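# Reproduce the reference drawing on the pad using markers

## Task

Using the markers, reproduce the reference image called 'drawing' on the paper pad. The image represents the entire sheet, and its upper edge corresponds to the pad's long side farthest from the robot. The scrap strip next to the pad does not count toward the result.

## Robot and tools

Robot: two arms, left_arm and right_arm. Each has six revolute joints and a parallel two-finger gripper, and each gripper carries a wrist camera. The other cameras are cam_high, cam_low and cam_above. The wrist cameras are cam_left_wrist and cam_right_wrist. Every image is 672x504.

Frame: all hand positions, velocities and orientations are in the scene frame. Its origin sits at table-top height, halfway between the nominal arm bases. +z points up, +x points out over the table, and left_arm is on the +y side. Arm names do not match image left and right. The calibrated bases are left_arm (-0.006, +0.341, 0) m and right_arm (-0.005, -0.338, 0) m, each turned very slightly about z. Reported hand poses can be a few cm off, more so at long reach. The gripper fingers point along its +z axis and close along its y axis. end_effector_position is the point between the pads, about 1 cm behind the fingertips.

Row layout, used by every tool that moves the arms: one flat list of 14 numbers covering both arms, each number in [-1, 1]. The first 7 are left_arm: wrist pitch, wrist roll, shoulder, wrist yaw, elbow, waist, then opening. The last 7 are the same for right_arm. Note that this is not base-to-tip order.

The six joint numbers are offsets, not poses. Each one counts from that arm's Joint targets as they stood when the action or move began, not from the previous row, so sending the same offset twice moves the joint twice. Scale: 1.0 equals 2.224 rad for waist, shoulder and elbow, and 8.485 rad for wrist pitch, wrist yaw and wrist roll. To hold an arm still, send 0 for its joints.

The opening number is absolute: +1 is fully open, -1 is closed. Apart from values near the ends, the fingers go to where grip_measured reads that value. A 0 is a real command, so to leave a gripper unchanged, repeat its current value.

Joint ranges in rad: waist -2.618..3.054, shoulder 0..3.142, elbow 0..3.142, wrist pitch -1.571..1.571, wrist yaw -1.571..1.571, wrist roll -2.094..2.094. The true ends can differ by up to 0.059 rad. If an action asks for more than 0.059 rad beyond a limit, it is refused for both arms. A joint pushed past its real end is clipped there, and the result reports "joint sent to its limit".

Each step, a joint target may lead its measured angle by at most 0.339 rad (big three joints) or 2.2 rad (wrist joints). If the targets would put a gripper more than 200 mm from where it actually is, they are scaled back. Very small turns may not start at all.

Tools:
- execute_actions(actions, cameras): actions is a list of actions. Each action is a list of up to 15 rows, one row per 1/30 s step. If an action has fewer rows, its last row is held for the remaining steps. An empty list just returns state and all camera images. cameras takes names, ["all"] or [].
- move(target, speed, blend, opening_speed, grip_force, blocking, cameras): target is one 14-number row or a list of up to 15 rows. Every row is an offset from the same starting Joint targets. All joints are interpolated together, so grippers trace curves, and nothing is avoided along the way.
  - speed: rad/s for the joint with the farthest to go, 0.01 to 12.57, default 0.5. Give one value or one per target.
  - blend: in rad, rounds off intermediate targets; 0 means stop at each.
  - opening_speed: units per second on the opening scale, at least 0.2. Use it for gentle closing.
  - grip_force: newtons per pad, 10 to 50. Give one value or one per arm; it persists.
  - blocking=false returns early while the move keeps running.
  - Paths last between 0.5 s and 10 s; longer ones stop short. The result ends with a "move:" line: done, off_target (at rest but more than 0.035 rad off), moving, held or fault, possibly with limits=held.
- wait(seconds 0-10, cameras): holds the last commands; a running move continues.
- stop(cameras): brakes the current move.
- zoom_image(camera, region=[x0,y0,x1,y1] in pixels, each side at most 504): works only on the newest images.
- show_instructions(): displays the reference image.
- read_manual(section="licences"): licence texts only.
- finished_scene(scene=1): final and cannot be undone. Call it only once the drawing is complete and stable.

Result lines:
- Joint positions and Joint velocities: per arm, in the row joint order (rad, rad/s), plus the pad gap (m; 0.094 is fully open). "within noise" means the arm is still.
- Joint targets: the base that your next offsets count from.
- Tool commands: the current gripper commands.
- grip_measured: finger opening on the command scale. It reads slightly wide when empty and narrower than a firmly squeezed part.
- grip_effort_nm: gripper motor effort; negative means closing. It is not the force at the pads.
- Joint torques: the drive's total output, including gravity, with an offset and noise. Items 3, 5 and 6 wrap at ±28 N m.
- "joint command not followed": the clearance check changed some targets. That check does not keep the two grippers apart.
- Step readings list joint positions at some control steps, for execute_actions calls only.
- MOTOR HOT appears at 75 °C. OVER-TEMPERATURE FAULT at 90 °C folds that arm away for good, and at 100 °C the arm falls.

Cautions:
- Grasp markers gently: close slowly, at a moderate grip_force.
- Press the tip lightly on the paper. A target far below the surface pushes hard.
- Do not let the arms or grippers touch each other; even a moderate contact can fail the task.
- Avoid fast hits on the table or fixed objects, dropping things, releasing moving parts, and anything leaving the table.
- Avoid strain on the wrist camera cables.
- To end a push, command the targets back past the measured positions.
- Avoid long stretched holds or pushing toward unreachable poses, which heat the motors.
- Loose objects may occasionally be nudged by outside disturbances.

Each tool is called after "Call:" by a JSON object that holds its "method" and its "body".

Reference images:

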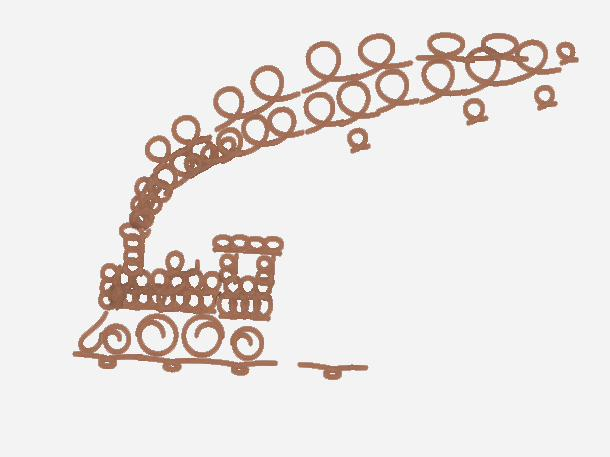

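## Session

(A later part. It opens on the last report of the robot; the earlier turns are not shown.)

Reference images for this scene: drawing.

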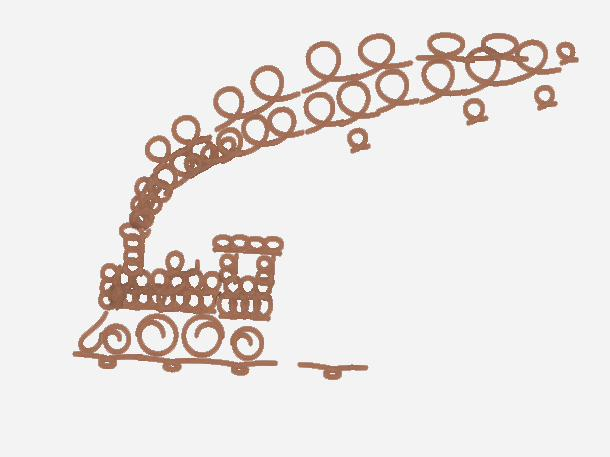

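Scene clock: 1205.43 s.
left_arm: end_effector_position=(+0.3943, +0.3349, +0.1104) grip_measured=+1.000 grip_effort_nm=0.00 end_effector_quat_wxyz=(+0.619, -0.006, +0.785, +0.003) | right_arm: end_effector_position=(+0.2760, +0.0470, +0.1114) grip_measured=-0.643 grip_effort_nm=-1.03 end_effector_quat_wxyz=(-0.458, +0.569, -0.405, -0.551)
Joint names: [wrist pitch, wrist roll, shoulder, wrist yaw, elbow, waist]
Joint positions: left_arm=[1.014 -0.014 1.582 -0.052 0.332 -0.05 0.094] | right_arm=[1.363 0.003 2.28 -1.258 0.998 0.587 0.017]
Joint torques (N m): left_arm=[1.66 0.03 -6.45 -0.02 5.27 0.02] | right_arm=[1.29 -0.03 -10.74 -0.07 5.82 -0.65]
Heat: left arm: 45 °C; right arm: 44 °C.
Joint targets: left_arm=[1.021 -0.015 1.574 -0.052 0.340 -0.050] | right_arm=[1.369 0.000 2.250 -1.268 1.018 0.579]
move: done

Call:
{"method": "move", "body": {"target": [0,0,0,0,0,0,1,0,0,-0.0225,0,0,-0.18,-1], "speed": 0.8, "cameras": ["cam_above"]}}

Call:
{"method": "zoom_image", "body": {"camera": "cam_above", "region": [210, 310, 330, 380]}}

Scene clock: 1206.87 s.
left_arm: end_effector_position=(+0.3943, +0.3349, +0.1104) grip_measured=+1.000 grip_effort_nm=0.00 end_effector_quat_wxyz=(+0.619, -0.006, +0.785, +0.003) | right_arm: end_effector_position=(+0.4059, -0.0978, +0.1298) grip_measured=-0.643 grip_effort_nm=-1.03 end_effector_quat_wxyz=(+0.572, -0.483, +0.498, +0.438)
Joint names: [wrist pitch, wrist roll, shoulder, wrist yaw, elbow, waist]
Joint positions: left_arm=[1.014 -0.014 1.582 -0.052 0.332 -0.05 0.094] | right_arm=[1.363 0.003 2.237 -1.264 0.998 0.174 0.017]
Joint torques (N m): left_arm=[1.68 0.05 -6.45 -0.01 5.16 -0.16] | right_arm=[1.27 -0.04 -11.03 0.01 5.9 0.35]
Heat: left arm: 45 °C; right arm: 44 °C.
Joint targets: left_arm=[1.021 -0.015 1.574 -0.052 0.340 -0.050] | right_arm=[1.369 0.000 2.200 -1.268 1.018 0.179]
move: off_target (right_arm); right_arm: the shoulder is farthest, 0.037 rad from its target
Images, in order (width x height): cam_above 672x504.

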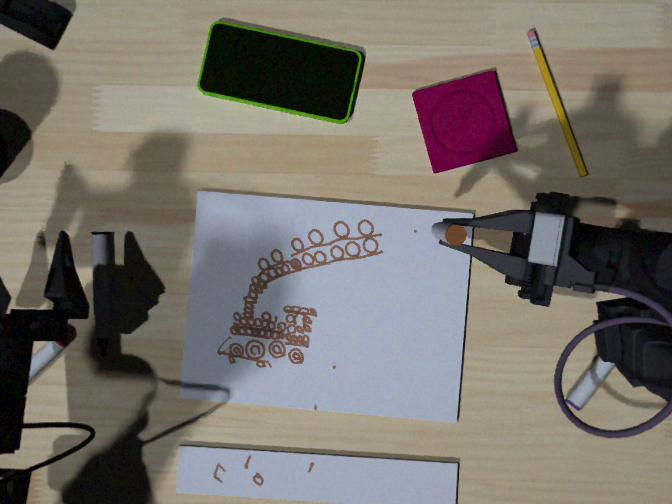

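Scaled by 4.200 from the camera's 672x504 image, which has a finer 960x720 frame.

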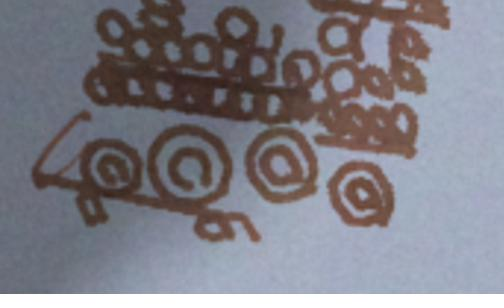

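Call:
{"method": "move", "body": {"target": [[0,0,0,0,0,0,1,0,0,0.03597,-0.011248,0,0.194784,-1],[0,0,0,0,0,0,1,0,0,0.03597,-0.008891,0,0.176799,-1],[0,0,0,0,0,0,1,0,0,0.0679,-0.008891,0,0.176799,-1],[0,0,0,0,0,0,1,0,0,0.0679,-0.006006,0,0.186016,-1],[0,0,0,0,0,0,1,0,0,0.0679,0.000397,0,0.196304,-1],[0,0,0,0,0,0,1,0,0,0.0679,0.01091,0,0.212711,-1],[0,0,0,0,0,0,1,0,0,0.0679,0.021723,0,0.229312,-1],[0,0,0,0,0,0,1,0,0,0.0679,0.024746,0,0.233593,-1],[0,0,0,0,0,0,1,0,0,0.02248,0.024746,0,0.233593,-1],[0,0,0,0,0,0,1,0,0,0.03597,-0.0033,0,0.212977,-1]], "speed": [0.8,0.08,0.08,0.036,0.058,0.062,0.062,0.06,0.25,0.5], "blend": [0,0,0,0.0006,0.0006,0.0006,0.0006,0,0,0]}}

Scene clock: 1219.23 s.
left_arm: end_effector_position=(+0.3943, +0.3349, +0.1104) grip_measured=+1.000 grip_effort_nm=0.00 end_effector_quat_wxyz=(+0.619, -0.006, +0.785, +0.003) | right_arm: end_effector_position=(+0.2441, +0.0638, +0.1107) grip_measured=-0.643 grip_effort_nm=-1.03 end_effector_quat_wxyz=(-0.430, +0.588, -0.378, -0.571)
Joint names: [wrist pitch, wrist roll, shoulder, wrist yaw, elbow, waist]
Joint positions: left_arm=[1.014 -0.014 1.582 -0.052 0.332 -0.05 0.094] | right_arm=[1.362 0.003 2.28 -1.285 0.998 0.656 0.017]
Joint torques (N m): left_arm=[1.67 0.05 -6.34 -0.09 5.29 -0.09] | right_arm=[1.29 -0.03 -8.38 -0.07 5.7 -0.25]
Heat: left arm: 45 °C; right arm: 44 °C.
Joint targets: left_arm=[1.021 -0.015 1.574 -0.052 0.340 -0.050] | right_arm=[1.369 0.000 2.280 -1.297 1.018 0.653]
move: done

Call:
{"method": "move", "body": {"target": [[0,0,0,0,0,0,1,0,0,0,0.002357,0,-0.017986,-1],[0,0,0,0,0,0,1,0,0,0.0319,0.002357,0,-0.017986,-1],[0,0,0,0,0,0,1,0,0,0.0319,0.003246,0,-0.023746,-1],[0,0,0,0,0,0,1,0,0,0.0319,0.004131,0,-0.016129,-1],[0,0,0,0,0,0,1,0,0,0.0319,0.006977,0,-0.010944,-1],[0,0,0,0,0,0,1,0,0,0.0319,0.008699,0,-0.0054,-1],[0,0,0,0,0,0,1,0,0,0.0319,0.00648,0,-0.004442,-1],[0,0,0,0,0,0,1,0,0,0.0319,0.005595,0,-0.012059,-1],[0,0,0,0,0,0,1,0,0,0.0319,0.002748,0,-0.017244,-1],[0,0,0,0,0,0,1,0,0,0.0319,0.001048,0,-0.023503,-1],[0,0,0,0,0,0,1,0,0,-0.01349,0.001048,0,-0.023503,-1],[0,0,0,0,0,0,1,0,0,-0.036,0.004,0,-0.2,-1]], "speed": [0.08,0.08,0.027,0.032,0.045,0.026,0.04,0.032,0.045,0.028,0.25,0.8], "blend": [0,0,0.0006,0.0006,0.0006,0.0006,0.0006,0.0006,0.0006,0,0,0], "cameras": ["cam_above"]}}

Call:
{"method": "zoom_image", "body": {"camera": "cam_above", "region": [210, 310, 330, 380]}}

Scene clock: 1229.00 s.
left_arm: end_effector_position=(+0.3943, +0.3349, +0.1104) grip_measured=+1.000 grip_effort_nm=0.00 end_effector_quat_wxyz=(+0.619, -0.006, +0.785, +0.003) | right_arm: end_effector_position=(+0.3992, -0.0866, +0.1297) grip_measured=-0.643 grip_effort_nm=-1.03 end_effector_quat_wxyz=(+0.566, -0.489, +0.491, +0.446)
Joint names: [wrist pitch, wrist roll, shoulder, wrist yaw, elbow, waist]
Joint positions: left_arm=[1.014 -0.014 1.582 -0.052 0.332 -0.05 0.094] | right_arm=[1.363 0.003 2.237 -1.263 0.998 0.202 0.017]
Joint torques (N m): left_arm=[1.68 0.03 -6.56 -0.04 5.26 -0.21] | right_arm=[1.28 -0.04 -11.04 0.06 5.89 0.36]
Heat: left arm: 45 °C; right arm: 44 °C.
Joint targets: left_arm=[1.021 -0.015 1.574 -0.052 0.340 -0.050] | right_arm=[1.369 0.000 2.200 -1.263 1.018 0.208]
move: off_target (right_arm); right_arm: the shoulder is farthest, 0.037 rad from its target
Images, in order (width x height): cam_above 672x504.

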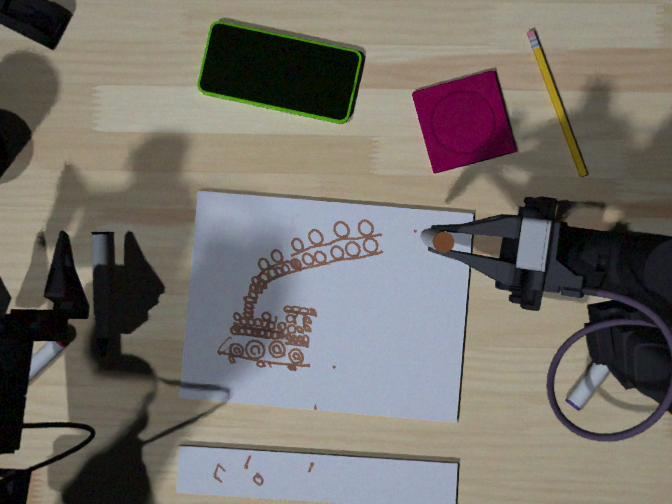

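Scaled by 4.200 from the camera's 672x504 image, which has a finer 960x720 frame.

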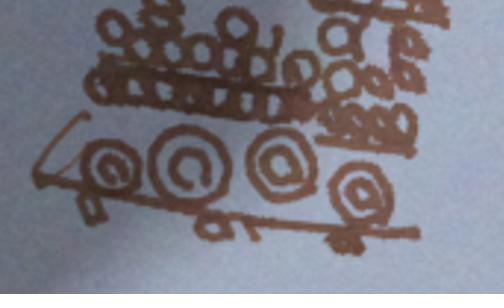

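Call:
{"method": "move", "body": {"target": [[0,0,0,0,0,0,1,0,0,0.03597,-0.039773,0,0.1367,-1],[0,0,0,0,0,0,1,0,0,0.03597,-0.038959,0,0.118714,-1],[0,0,0,0,0,0,1,0,0,0.0679,-0.038959,0,0.118714,-1],[0,0,0,0,0,0,1,0,0,0.0679,-0.036352,0,0.127095,-1],[0,0,0,0,0,0,1,0,0,0.0679,-0.033886,0,0.13098,-1],[0,0,0,0,0,0,1,0,0,0.0679,-0.027539,0,0.140805,-1],[0,0,0,0,0,0,1,0,0,0.0679,-0.022636,0,0.148368,-1],[0,0,0,0,0,0,1,0,0,0.0679,-0.01762,0,0.156021,-1],[0,0,0,0,0,0,1,0,0,0.02248,-0.01762,0,0.156021,-1],[0,0,0,0,0,0,1,0,0,0.03597,-0.035137,0,0.15152,-1]], "speed": [0.8,0.08,0.08,0.033,0.045,0.058,0.058,0.058,0.25,0.4], "blend": [0,0,0,0.0006,0.0006,0.0006,0.0006,0,0,0]}}

Scene clock: 1239.33 s.
left_arm: end_effector_position=(+0.3943, +0.3349, +0.1104) grip_measured=+1.000 grip_effort_nm=0.00 end_effector_quat_wxyz=(+0.619, -0.006, +0.785, +0.003) | right_arm: end_effector_position=(+0.2426, +0.0175, +0.1074) grip_measured=-0.643 grip_effort_nm=-1.03 end_effector_quat_wxyz=(-0.383, +0.622, -0.334, -0.595)
Joint names: [wrist pitch, wrist roll, shoulder, wrist yaw, elbow, waist]
Joint positions: left_arm=[1.014 -0.014 1.582 -0.052 0.332 -0.05 0.094] | right_arm=[1.363 0.003 2.28 -1.546 0.998 0.548 0.017]
Joint torques (N m): left_arm=[1.68 0.05 -6.56 -0.04 5.33 -0.02] | right_arm=[1.14 -0.03 -8.18 -0.1 5.53 -0.28]
Heat: left arm: 45 °C; right arm: 43 °C.
Joint targets: left_arm=[1.021 -0.015 1.574 -0.052 0.340 -0.050] | right_arm=[1.369 0.000 2.280 -1.561 1.018 0.545]
move: done; joint sent to its limit at targets 1, 2 and 3

Call:
{"method": "move", "body": {"target": [[0,0,0,0,0,0,1,0,0,0,0.002357,0,-0.017986,-1],[0,0,0,0,0,0,1,0,0,0.0319,0.002357,0,-0.017986,-1],[0,0,0,0,0,0,1,0,0,0.0319,0.003428,0,-0.023943,-1],[0,0,0,0,0,0,1,0,0,0.0319,0.004295,0,-0.016273,-1],[0,0,0,0,0,0,1,0,0,0.0319,0.00655,0,-0.011812,-1],[0,0,0,0,0,0,1,0,0,0.0319,0.007814,0,-0.006956,-1],[0,0,0,0,0,0,1,0,0,0.0319,0.005382,0,-0.005809,-1],[0,0,0,0,0,0,1,0,0,0.0319,0.004516,0,-0.01348,-1],[0,0,0,0,0,0,1,0,0,0.0319,0.00226,0,-0.017918,-1],[0,0,0,0,0,0,1,0,0,0.0319,0.001016,0,-0.023521,-1],[0,0,0,0,0,0,1,0,0,-0.01349,0.001016,0,-0.023521,-1],[0,0,0,0,0,0,1,0,0,-0.01349,0.049965,0,-0.048557,-1]], "speed": [0.08,0.08,0.027,0.032,0.04,0.026,0.04,0.032,0.04,0.026,0.25,0.6], "blend": [0,0,0.0006,0.0006,0.0006,0.0006,0.0006,0.0006,0.0006,0,0,0]}}

Scene clock: 1249.10 s.
left_arm: end_effector_position=(+0.3943, +0.3349, +0.1104) grip_measured=+1.000 grip_effort_nm=0.00 end_effector_quat_wxyz=(+0.619, -0.006, +0.785, +0.003) | right_arm: end_effector_position=(+0.3498, +0.0031, +0.1133) grip_measured=-0.643 grip_effort_nm=-1.03 end_effector_quat_wxyz=(+0.527, -0.508, +0.474, +0.489)
Joint names: [wrist pitch, wrist roll, shoulder, wrist yaw, elbow, waist]
Joint positions: left_arm=[1.014 -0.014 1.582 -0.052 0.332 -0.05 0.094] | right_arm=[1.363 0.003 2.279 -1.143 0.998 0.441 0.017]
Joint torques (N m): left_arm=[1.64 0.04 -6.39 -0.03 5.29 0.01] | right_arm=[1.35 -0.03 -10.62 0.1 5.78 -0.34]
Heat: left arm: 45 °C; right arm: 44 °C.
Joint targets: left_arm=[1.021 -0.015 1.574 -0.052 0.340 -0.050] | right_arm=[1.369 0.000 2.250 -1.137 1.018 0.437]
move: done

Call:
{"method": "move", "body": {"target": [[0,0,0,0,0,0,1,0,0,0.01349,0.002357,0,-0.017986,-1],[0,0,0,0,0,0,1,0,0,0.04541,0.002357,0,-0.017986,-1],[0,0,0,0,0,0,1,0,0,0.04541,0.004103,0,-0.024658,-1],[0,0,0,0,0,0,1,0,0,0.04541,0.005703,0,-0.016799,-1],[0,0,0,0,0,0,1,0,0,0.04541,0.009795,0,-0.010935,-1],[0,0,0,0,0,0,1,0,0,0.04541,0.012159,0,-0.00402,-1],[0,0,0,0,0,0,1,0,0,0.04541,0.009862,0,-0.001799,-1],[0,0,0,0,0,0,1,0,0,0.04541,0.009067,0,-0.001875,-1],[0,0,0,0,0,0,1,0,0,0.04541,0.007466,0,-0.009735,-1],[0,0,0,0,0,0,1,0,0,0.04541,0.003374,0,-0.015576,-1],[0,0,0,0,0,0,1,0,0,0.04541,0.001027,0,-0.023687,-1],[0,0,0,0,0,0,1,0,0,0,0.001027,0,-0.023687,-1],[0,0,0,0,0,0,1,0,0,0.01349,-0.000948,0,-0.00174,-1]], "speed": [0.08,0.08,0.03,0.03,0.058,0.034,0.045,0.03,0.03,0.058,0.033,0.25,0.25], "blend": [0,0,0.0006,0.0006,0.0006,0.0006,0.0006,0.0006,0.0006,0.0006,0,0,0]}}

Scene clock: 1258.67 s.
left_arm: end_effector_position=(+0.3943, +0.3349, +0.1104) grip_measured=+1.000 grip_effort_nm=0.00 end_effector_quat_wxyz=(+0.619, -0.006, +0.785, +0.003) | right_arm: end_effector_position=(+0.3537, +0.0005, +0.1128) grip_measured=-0.643 grip_effort_nm=-1.03 end_effector_quat_wxyz=(+0.530, -0.504, +0.478, +0.486)
Joint names: [wrist pitch, wrist roll, shoulder, wrist yaw, elbow, waist]
Joint positions: left_arm=[1.014 -0.014 1.582 -0.052 0.332 -0.05 0.094] | right_arm=[1.363 0.003 2.28 -1.135 0.998 0.433 0.017]
Joint torques (N m): left_arm=[1.69 0.04 -6.35 -0.05 5.15 0.06] | right_arm=[1.36 -0.03 -8.43 -0.07 5.76 -0.02]
Heat: left arm: 45 °C; right arm: 44 °C.
Joint targets: left_arm=[1.021 -0.015 1.574 -0.052 0.340 -0.050] | right_arm=[1.369 0.000 2.280 -1.145 1.018 0.433]
move: done

Call:
{"method": "move", "body": {"target": [[0,0,0,0,0,0,1,0,0,0,0.002357,0,-0.017986,-1],[0,0,0,0,0,0,1,0,0,0.0319,0.002357,0,-0.017986,-1],[0,0,0,0,0,0,1,0,0,0.0319,0.004245,0,-0.008525,-1],[0,0,0,0,0,0,1,0,0,0.0319,0.007043,0,-0.001515,-1],[0,0,0,0,0,0,1,0,0,-0.01349,0.007043,0,-0.001515,-1],[0,0,0,0,0,0,1,0,0,-0.036,0,0,-0.11,-1]], "speed": [0.08,0.08,0.03,0.035,0.25,0.6], "blend": [0,0,0.0006,0,0,0], "cameras": ["cam_above"]}}

Call:
{"method": "zoom_image", "body": {"camera": "cam_above", "region": [300, 210, 400, 390]}}

Scene clock: 1264.67 s.
left_arm: end_effector_position=(+0.3943, +0.3349, +0.1104) grip_measured=+1.000 grip_effort_nm=0.00 end_effector_quat_wxyz=(+0.619, -0.006, +0.785, +0.003) | right_arm: end_effector_position=(+0.4256, -0.0979, +0.1329) grip_measured=-0.643 grip_effort_nm=-1.03 end_effector_quat_wxyz=(+0.599, -0.448, +0.522, +0.409)
Joint names: [wrist pitch, wrist roll, shoulder, wrist yaw, elbow, waist]
Joint positions: left_arm=[1.014 -0.014 1.582 -0.052 0.332 -0.05 0.094] | right_arm=[1.362 0.003 2.235 -1.135 0.998 0.185 0.017]
Joint torques (N m): left_arm=[1.65 0.08 -6.3 -0.07 5.22 -0.05] | right_arm=[1.35 -0.04 -10.97 -0.03 5.98 0.24]
Heat: left arm: 45 °C; right arm: 44 °C.
Joint targets: left_arm=[1.021 -0.015 1.574 -0.052 0.340 -0.050] | right_arm=[1.369 0.000 2.200 -1.145 1.018 0.189]
move: done
Images, in order (width x height): cam_above 672x504.

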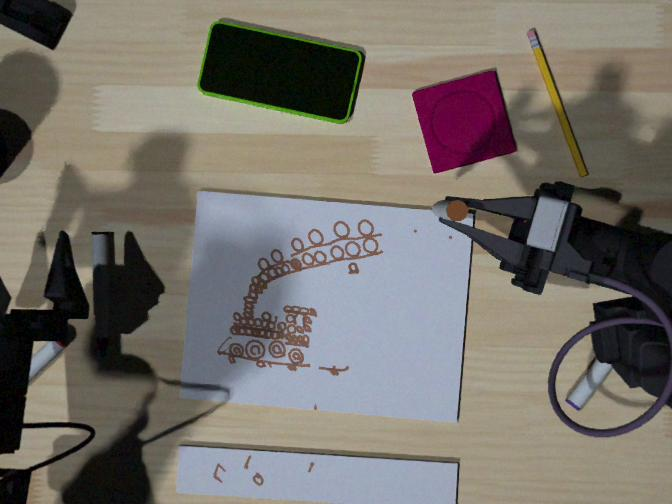

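Scaled by 2.800 from the camera's 672x504 image, which has a finer 960x720 frame.

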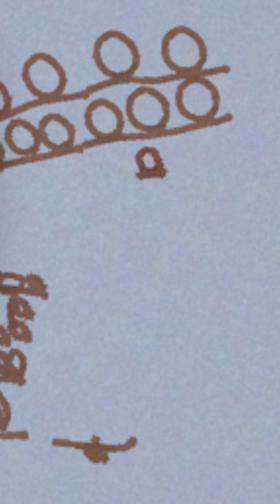

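Call:
{"method": "move", "body": {"target": [[0,0,0,0,0,0,1,0,0,0.03597,-0.005117,0,0.060427,-1],[0,0,0,0,0,0,1,0,0,0.03597,-0.00276,0,0.042441,-1]], "speed": [0.4,0.06], "blend": [0,0]}}

Call:
{"method": "move", "body": {"target": [[0,0,0,0,0,0,1,0,0,0.0319,0,0,0,-1],[0,0,0,0,0,0,1,0,0,0.0319,0.001263,0,-0.00768,-1],[0,0,0,0,0,0,1,0,0,0.0319,0.002582,0,-0.007797,-1],[0,0,0,0,0,0,1,0,0,0.0319,0.005062,0,0.000351,-1],[0,0,0,0,0,0,1,0,0,0.0319,0.009404,0,0.005351,-1],[0,0,0,0,0,0,1,0,0,0.0319,0.013124,0,0.012118,-1],[0,0,0,0,0,0,1,0,0,0.0319,0.014911,0,0.018345,-1],[0,0,0,0,0,0,1,0,0,0.0319,0.01233,0,0.021951,-1],[0,0,0,0,0,0,1,0,0,0.0319,0.011011,0,0.022064,-1],[0,0,0,0,0,0,1,0,0,0.0319,0.008532,0,0.01388,-1],[0,0,0,0,0,0,1,0,0,0.0319,0.003596,0,0.008026,-1],[0,0,0,0,0,0,1,0,0,0.0319,-0.000266,0,0.000256,-1],[0,0,0,0,0,0,1,0,0,0.0319,-0.001324,0,-0.005967,-1],[0,0,0,0,0,0,1,0,0,-0.01349,-0.001324,0,-0.005967,-1],[0,0,0,0,0,0,1,0,0,0,-0.011381,0,-0.009492,-1]], "speed": [0.08,0.03,0.036,0.034,0.08,0.068,0.033,0.046,0.036,0.034,0.08,0.062,0.027,0.25,0.25], "blend": [0,0.0006,0.0006,0.0006,0.0006,0.0006,0.0006,0.0006,0.0006,0.0006,0.0006,0.0006,0,0,0]}}

Scene clock: 1268.43 s.
left_arm: end_effector_position=(+0.3943, +0.3349, +0.1104) grip_measured=+1.000 grip_effort_nm=0.00 end_effector_quat_wxyz=(+0.619, -0.006, +0.785, +0.003) | right_arm: end_effector_position=(+0.3919, -0.0537, +0.1132) grip_measured=-0.643 grip_effort_nm=-1.03 end_effector_quat_wxyz=(+0.555, -0.480, +0.504, +0.456)
Joint names: [wrist pitch, wrist roll, shoulder, wrist yaw, elbow, waist]
Joint positions: left_arm=[1.014 -0.014 1.582 -0.052 0.332 -0.05 0.094] | right_arm=[1.362 0.003 2.278 -1.174 0.998 0.289 0.017]
Joint torques (N m): left_arm=[1.62 0.07 -6.26 -0.07 5.27 0.03] | right_arm=[1.35 -0.03 -8.27 0.1 5.78 -0.5]
Heat: left arm: 45 °C; right arm: 44 °C.
Joint targets: left_arm=[1.021 -0.015 1.574 -0.052 0.340 -0.050] | right_arm=[1.369 0.000 2.280 -1.168 1.018 0.283]
move: done

Scene clock: 1277.43 s.
left_arm: end_effector_position=(+0.3943, +0.3349, +0.1104) grip_measured=+1.000 grip_effort_nm=0.00 end_effector_quat_wxyz=(+0.619, -0.006, +0.785, +0.003) | right_arm: end_effector_position=(+0.3835, -0.0606, +0.1114) grip_measured=-0.643 grip_effort_nm=-1.03 end_effector_quat_wxyz=(+0.540, -0.496, +0.491, +0.470)
Joint names: [wrist pitch, wrist roll, shoulder, wrist yaw, elbow, waist]
Joint positions: left_arm=[1.014 -0.014 1.582 -0.052 0.332 -0.05 0.094] | right_arm=[1.363 0.003 2.28 -1.254 0.998 0.268 0.017]
Joint torques (N m): left_arm=[1.65 0.04 -6.45 -0.06 5.27 0.01] | right_arm=[1.31 -0.04 -8.36 -0.07 5.71 -0.54]
Heat: left arm: 45 °C; right arm: 44 °C.
Joint targets: left_arm=[1.021 -0.015 1.574 -0.052 0.340 -0.050] | right_arm=[1.369 0.000 2.280 -1.265 1.018 0.262]
move: done

Call:
{"method": "move", "body": {"target": [[0,0,0,0,0,0,1,0,0,0,0.002357,0,-0.017986,-1],[0,0,0,0,0,0,1,0,0,0.0319,0.002357,0,-0.017986,-1],[0,0,0,0,0,0,1,0,0,0.0319,0.003615,0,-0.025971,-1],[0,0,0,0,0,0,1,0,0,0.0319,0.005256,0,-0.02621,-1],[0,0,0,0,0,0,1,0,0,0.0319,0.007827,0,-0.018031,-1],[0,0,0,0,0,0,1,0,0,0.0319,0.012048,0,-0.013165,-1],[0,0,0,0,0,0,1,0,0,0.0319,0.015591,0,-0.00652,-1],[0,0,0,0,0,0,1,0,0,0.0319,0.01728,0,-0.000315,-1],[0,0,0,0,0,0,1,0,0,0.0319,0.014687,0,0.003678,-1],[0,0,0,0,0,0,1,0,0,0.0319,0.013051,0,0.003898,-1],[0,0,0,0,0,0,1,0,0,0.0319,0.010481,0,-0.004303,-1],[0,0,0,0,0,0,1,0,0,0.0319,0.005672,0,-0.010049,-1],[0,0,0,0,0,0,1,0,0,0.0319,0.002007,0,-0.017693,-1],[0,0,0,0,0,0,1,0,0,0.0319,0.001028,0,-0.023997,-1],[0,0,0,0,0,0,1,0,0,-0.01349,0.001028,0,-0.023997,-1]], "speed": [0.08,0.08,0.03,0.036,0.034,0.08,0.068,0.033,0.046,0.036,0.034,0.08,0.062,0.027,0.25], "blend": [0,0,0.0006,0.0006,0.0006,0.0006,0.0006,0.0006,0.0006,0.0006,0.0006,0.0006,0.0006,0,0]}}

Scene clock: 1287.47 s.
left_arm: end_effector_position=(+0.3943, +0.3349, +0.1104) grip_measured=+1.000 grip_effort_nm=0.00 end_effector_quat_wxyz=(+0.619, -0.006, +0.785, +0.003) | right_arm: end_effector_position=(+0.3988, -0.0813, +0.1116) grip_measured=-0.643 grip_effort_nm=-1.03 end_effector_quat_wxyz=(+0.554, -0.481, +0.506, +0.454)
Joint names: [wrist pitch, wrist roll, shoulder, wrist yaw, elbow, waist]
Joint positions: left_arm=[1.014 -0.014 1.582 -0.052 0.332 -0.05 0.094] | right_arm=[1.363 0.003 2.28 -1.246 0.998 0.216 0.017]
Joint torques (N m): left_arm=[1.64 0.03 -6.43 -0.02 5.18 -0.01] | right_arm=[1.3 -0.04 -10.61 -0.07 5.68 -0.68]
Heat: left arm: 45 °C; right arm: 44 °C.
Joint targets: left_arm=[1.021 -0.015 1.574 -0.052 0.340 -0.050] | right_arm=[1.369 0.000 2.250 -1.256 1.018 0.208]
move: done

Call:
{"method": "move", "body": {"target": [[0,0,0,0,0,0,1,0,0,0.01349,-0.008927,0,-0.004393,-1],[0,0,0,0,0,0,1,0,0,0.01349,-0.00657,0,-0.022379,-1]], "speed": [0.3,0.06], "blend": [0,0]}}

Call:
{"method": "move", "body": {"target": [[0,0,0,0,0,0,1,0,0,0.0319,0,0,0,-1],[0,0,0,0,0,0,1,0,0,0.0319,0.001143,0,-0.007909,-1],[0,0,0,0,0,0,1,0,0,0.0319,0.002887,0,-0.008192,-1],[0,0,0,0,0,0,1,0,0,0.0319,0.005221,0,-0.000094,-1],[0,0,0,0,0,0,1,0,0,0.0319,0.008812,0,0.004218,-1],[0,0,0,0,0,0,1,0,0,0.0319,0.011771,0,0.01004,-1],[0,0,0,0,0,0,1,0,0,0.0319,0.013159,0,0.01554,-1],[0,0,0,0,0,0,1,0,0,0.0319,0.010664,0,0.019384,-1],[0,0,0,0,0,0,1,0,0,0.0319,0.008919,0,0.019649,-1],[0,0,0,0,0,0,1,0,0,0.0319,0.006586,0,0.011529,-1],[0,0,0,0,0,0,1,0,0,0.0319,0.002484,0,0.006425,-1],[0,0,0,0,0,0,1,0,0,0.0319,-0.000567,0,-0.000333,-1],[0,0,0,0,0,0,1,0,0,0.0319,-0.001346,0,-0.005971,-1],[0,0,0,0,0,0,1,0,0,-0.01349,-0.001346,0,-0.005971,-1],[0,0,0,0,0,0,1,0,0,-0.036,0,0,-0.12,-1]], "speed": [0.08,0.03,0.036,0.034,0.074,0.06,0.03,0.046,0.036,0.034,0.074,0.056,0.027,0.25,0.6], "blend": [0,0.0006,0.0006,0.0006,0.0006,0.0006,0.0006,0.0006,0.0006,0.0006,0.0006,0.0006,0,0,0], "cameras": ["cam_above"]}}

Call:
{"method": "zoom_image", "body": {"camera": "cam_above", "region": [340, 190, 480, 290]}}

Scene clock: 1290.53 s.
left_arm: end_effector_position=(+0.3943, +0.3349, +0.1104) grip_measured=+1.000 grip_effort_nm=0.00 end_effector_quat_wxyz=(+0.619, -0.006, +0.785, +0.003) | right_arm: end_effector_position=(+0.3988, -0.1006, +0.1106) grip_measured=-0.643 grip_effort_nm=-1.03 end_effector_quat_wxyz=(+0.549, -0.488, +0.502, +0.457)
Joint names: [wrist pitch, wrist roll, shoulder, wrist yaw, elbow, waist]
Joint positions: left_arm=[1.014 -0.014 1.582 -0.052 0.332 -0.05 0.094] | right_arm=[1.363 0.003 2.28 -1.317 0.998 0.164 0.017]
Joint torques (N m): left_arm=[1.67 0.05 -6.5 -0.05 5.16 0.06] | right_arm=[1.26 -0.03 -8.31 0.06 5.67 -0.44]
Heat: left arm: 45 °C; right arm: 44 °C.
Joint targets: left_arm=[1.021 -0.015 1.574 -0.052 0.340 -0.050] | right_arm=[1.369 0.000 2.280 -1.312 1.018 0.158]
move: done

Scene clock: 1299.37 s.
left_arm: end_effector_position=(+0.3943, +0.3349, +0.1104) grip_measured=+1.000 grip_effort_nm=0.00 end_effector_quat_wxyz=(+0.619, -0.006, +0.785, +0.003) | right_arm: end_effector_position=(+0.4496, -0.2215, +0.1294) grip_measured=-0.643 grip_effort_nm=-1.03 end_effector_quat_wxyz=(+0.619, -0.422, +0.553, +0.364)
Joint names: [wrist pitch, wrist roll, shoulder, wrist yaw, elbow, waist]
Joint positions: left_arm=[1.014 -0.014 1.582 -0.052 0.332 -0.05 0.094] | right_arm=[1.364 0.003 2.235 -1.311 0.998 -0.115 0.017]
Joint torques (N m): left_arm=[1.67 0.04 -6.57 -0.05 5.31 -0.01] | right_arm=[1.25 -0.04 -10.92 0.06 5.87 0.5]
Heat: left arm: 45 °C; right arm: 44 °C.
Joint targets: left_arm=[1.021 -0.015 1.574 -0.052 0.340 -0.050] | right_arm=[1.369 0.000 2.200 -1.312 1.018 -0.109]
move: done
Images, in order (width x height): cam_above 672x504.

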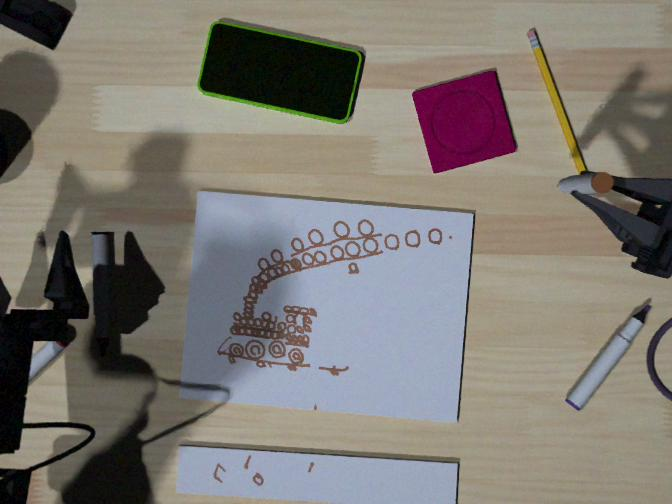

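Scaled by 3.600 from the camera's 672x504 image, which has a finer 960x720 frame.

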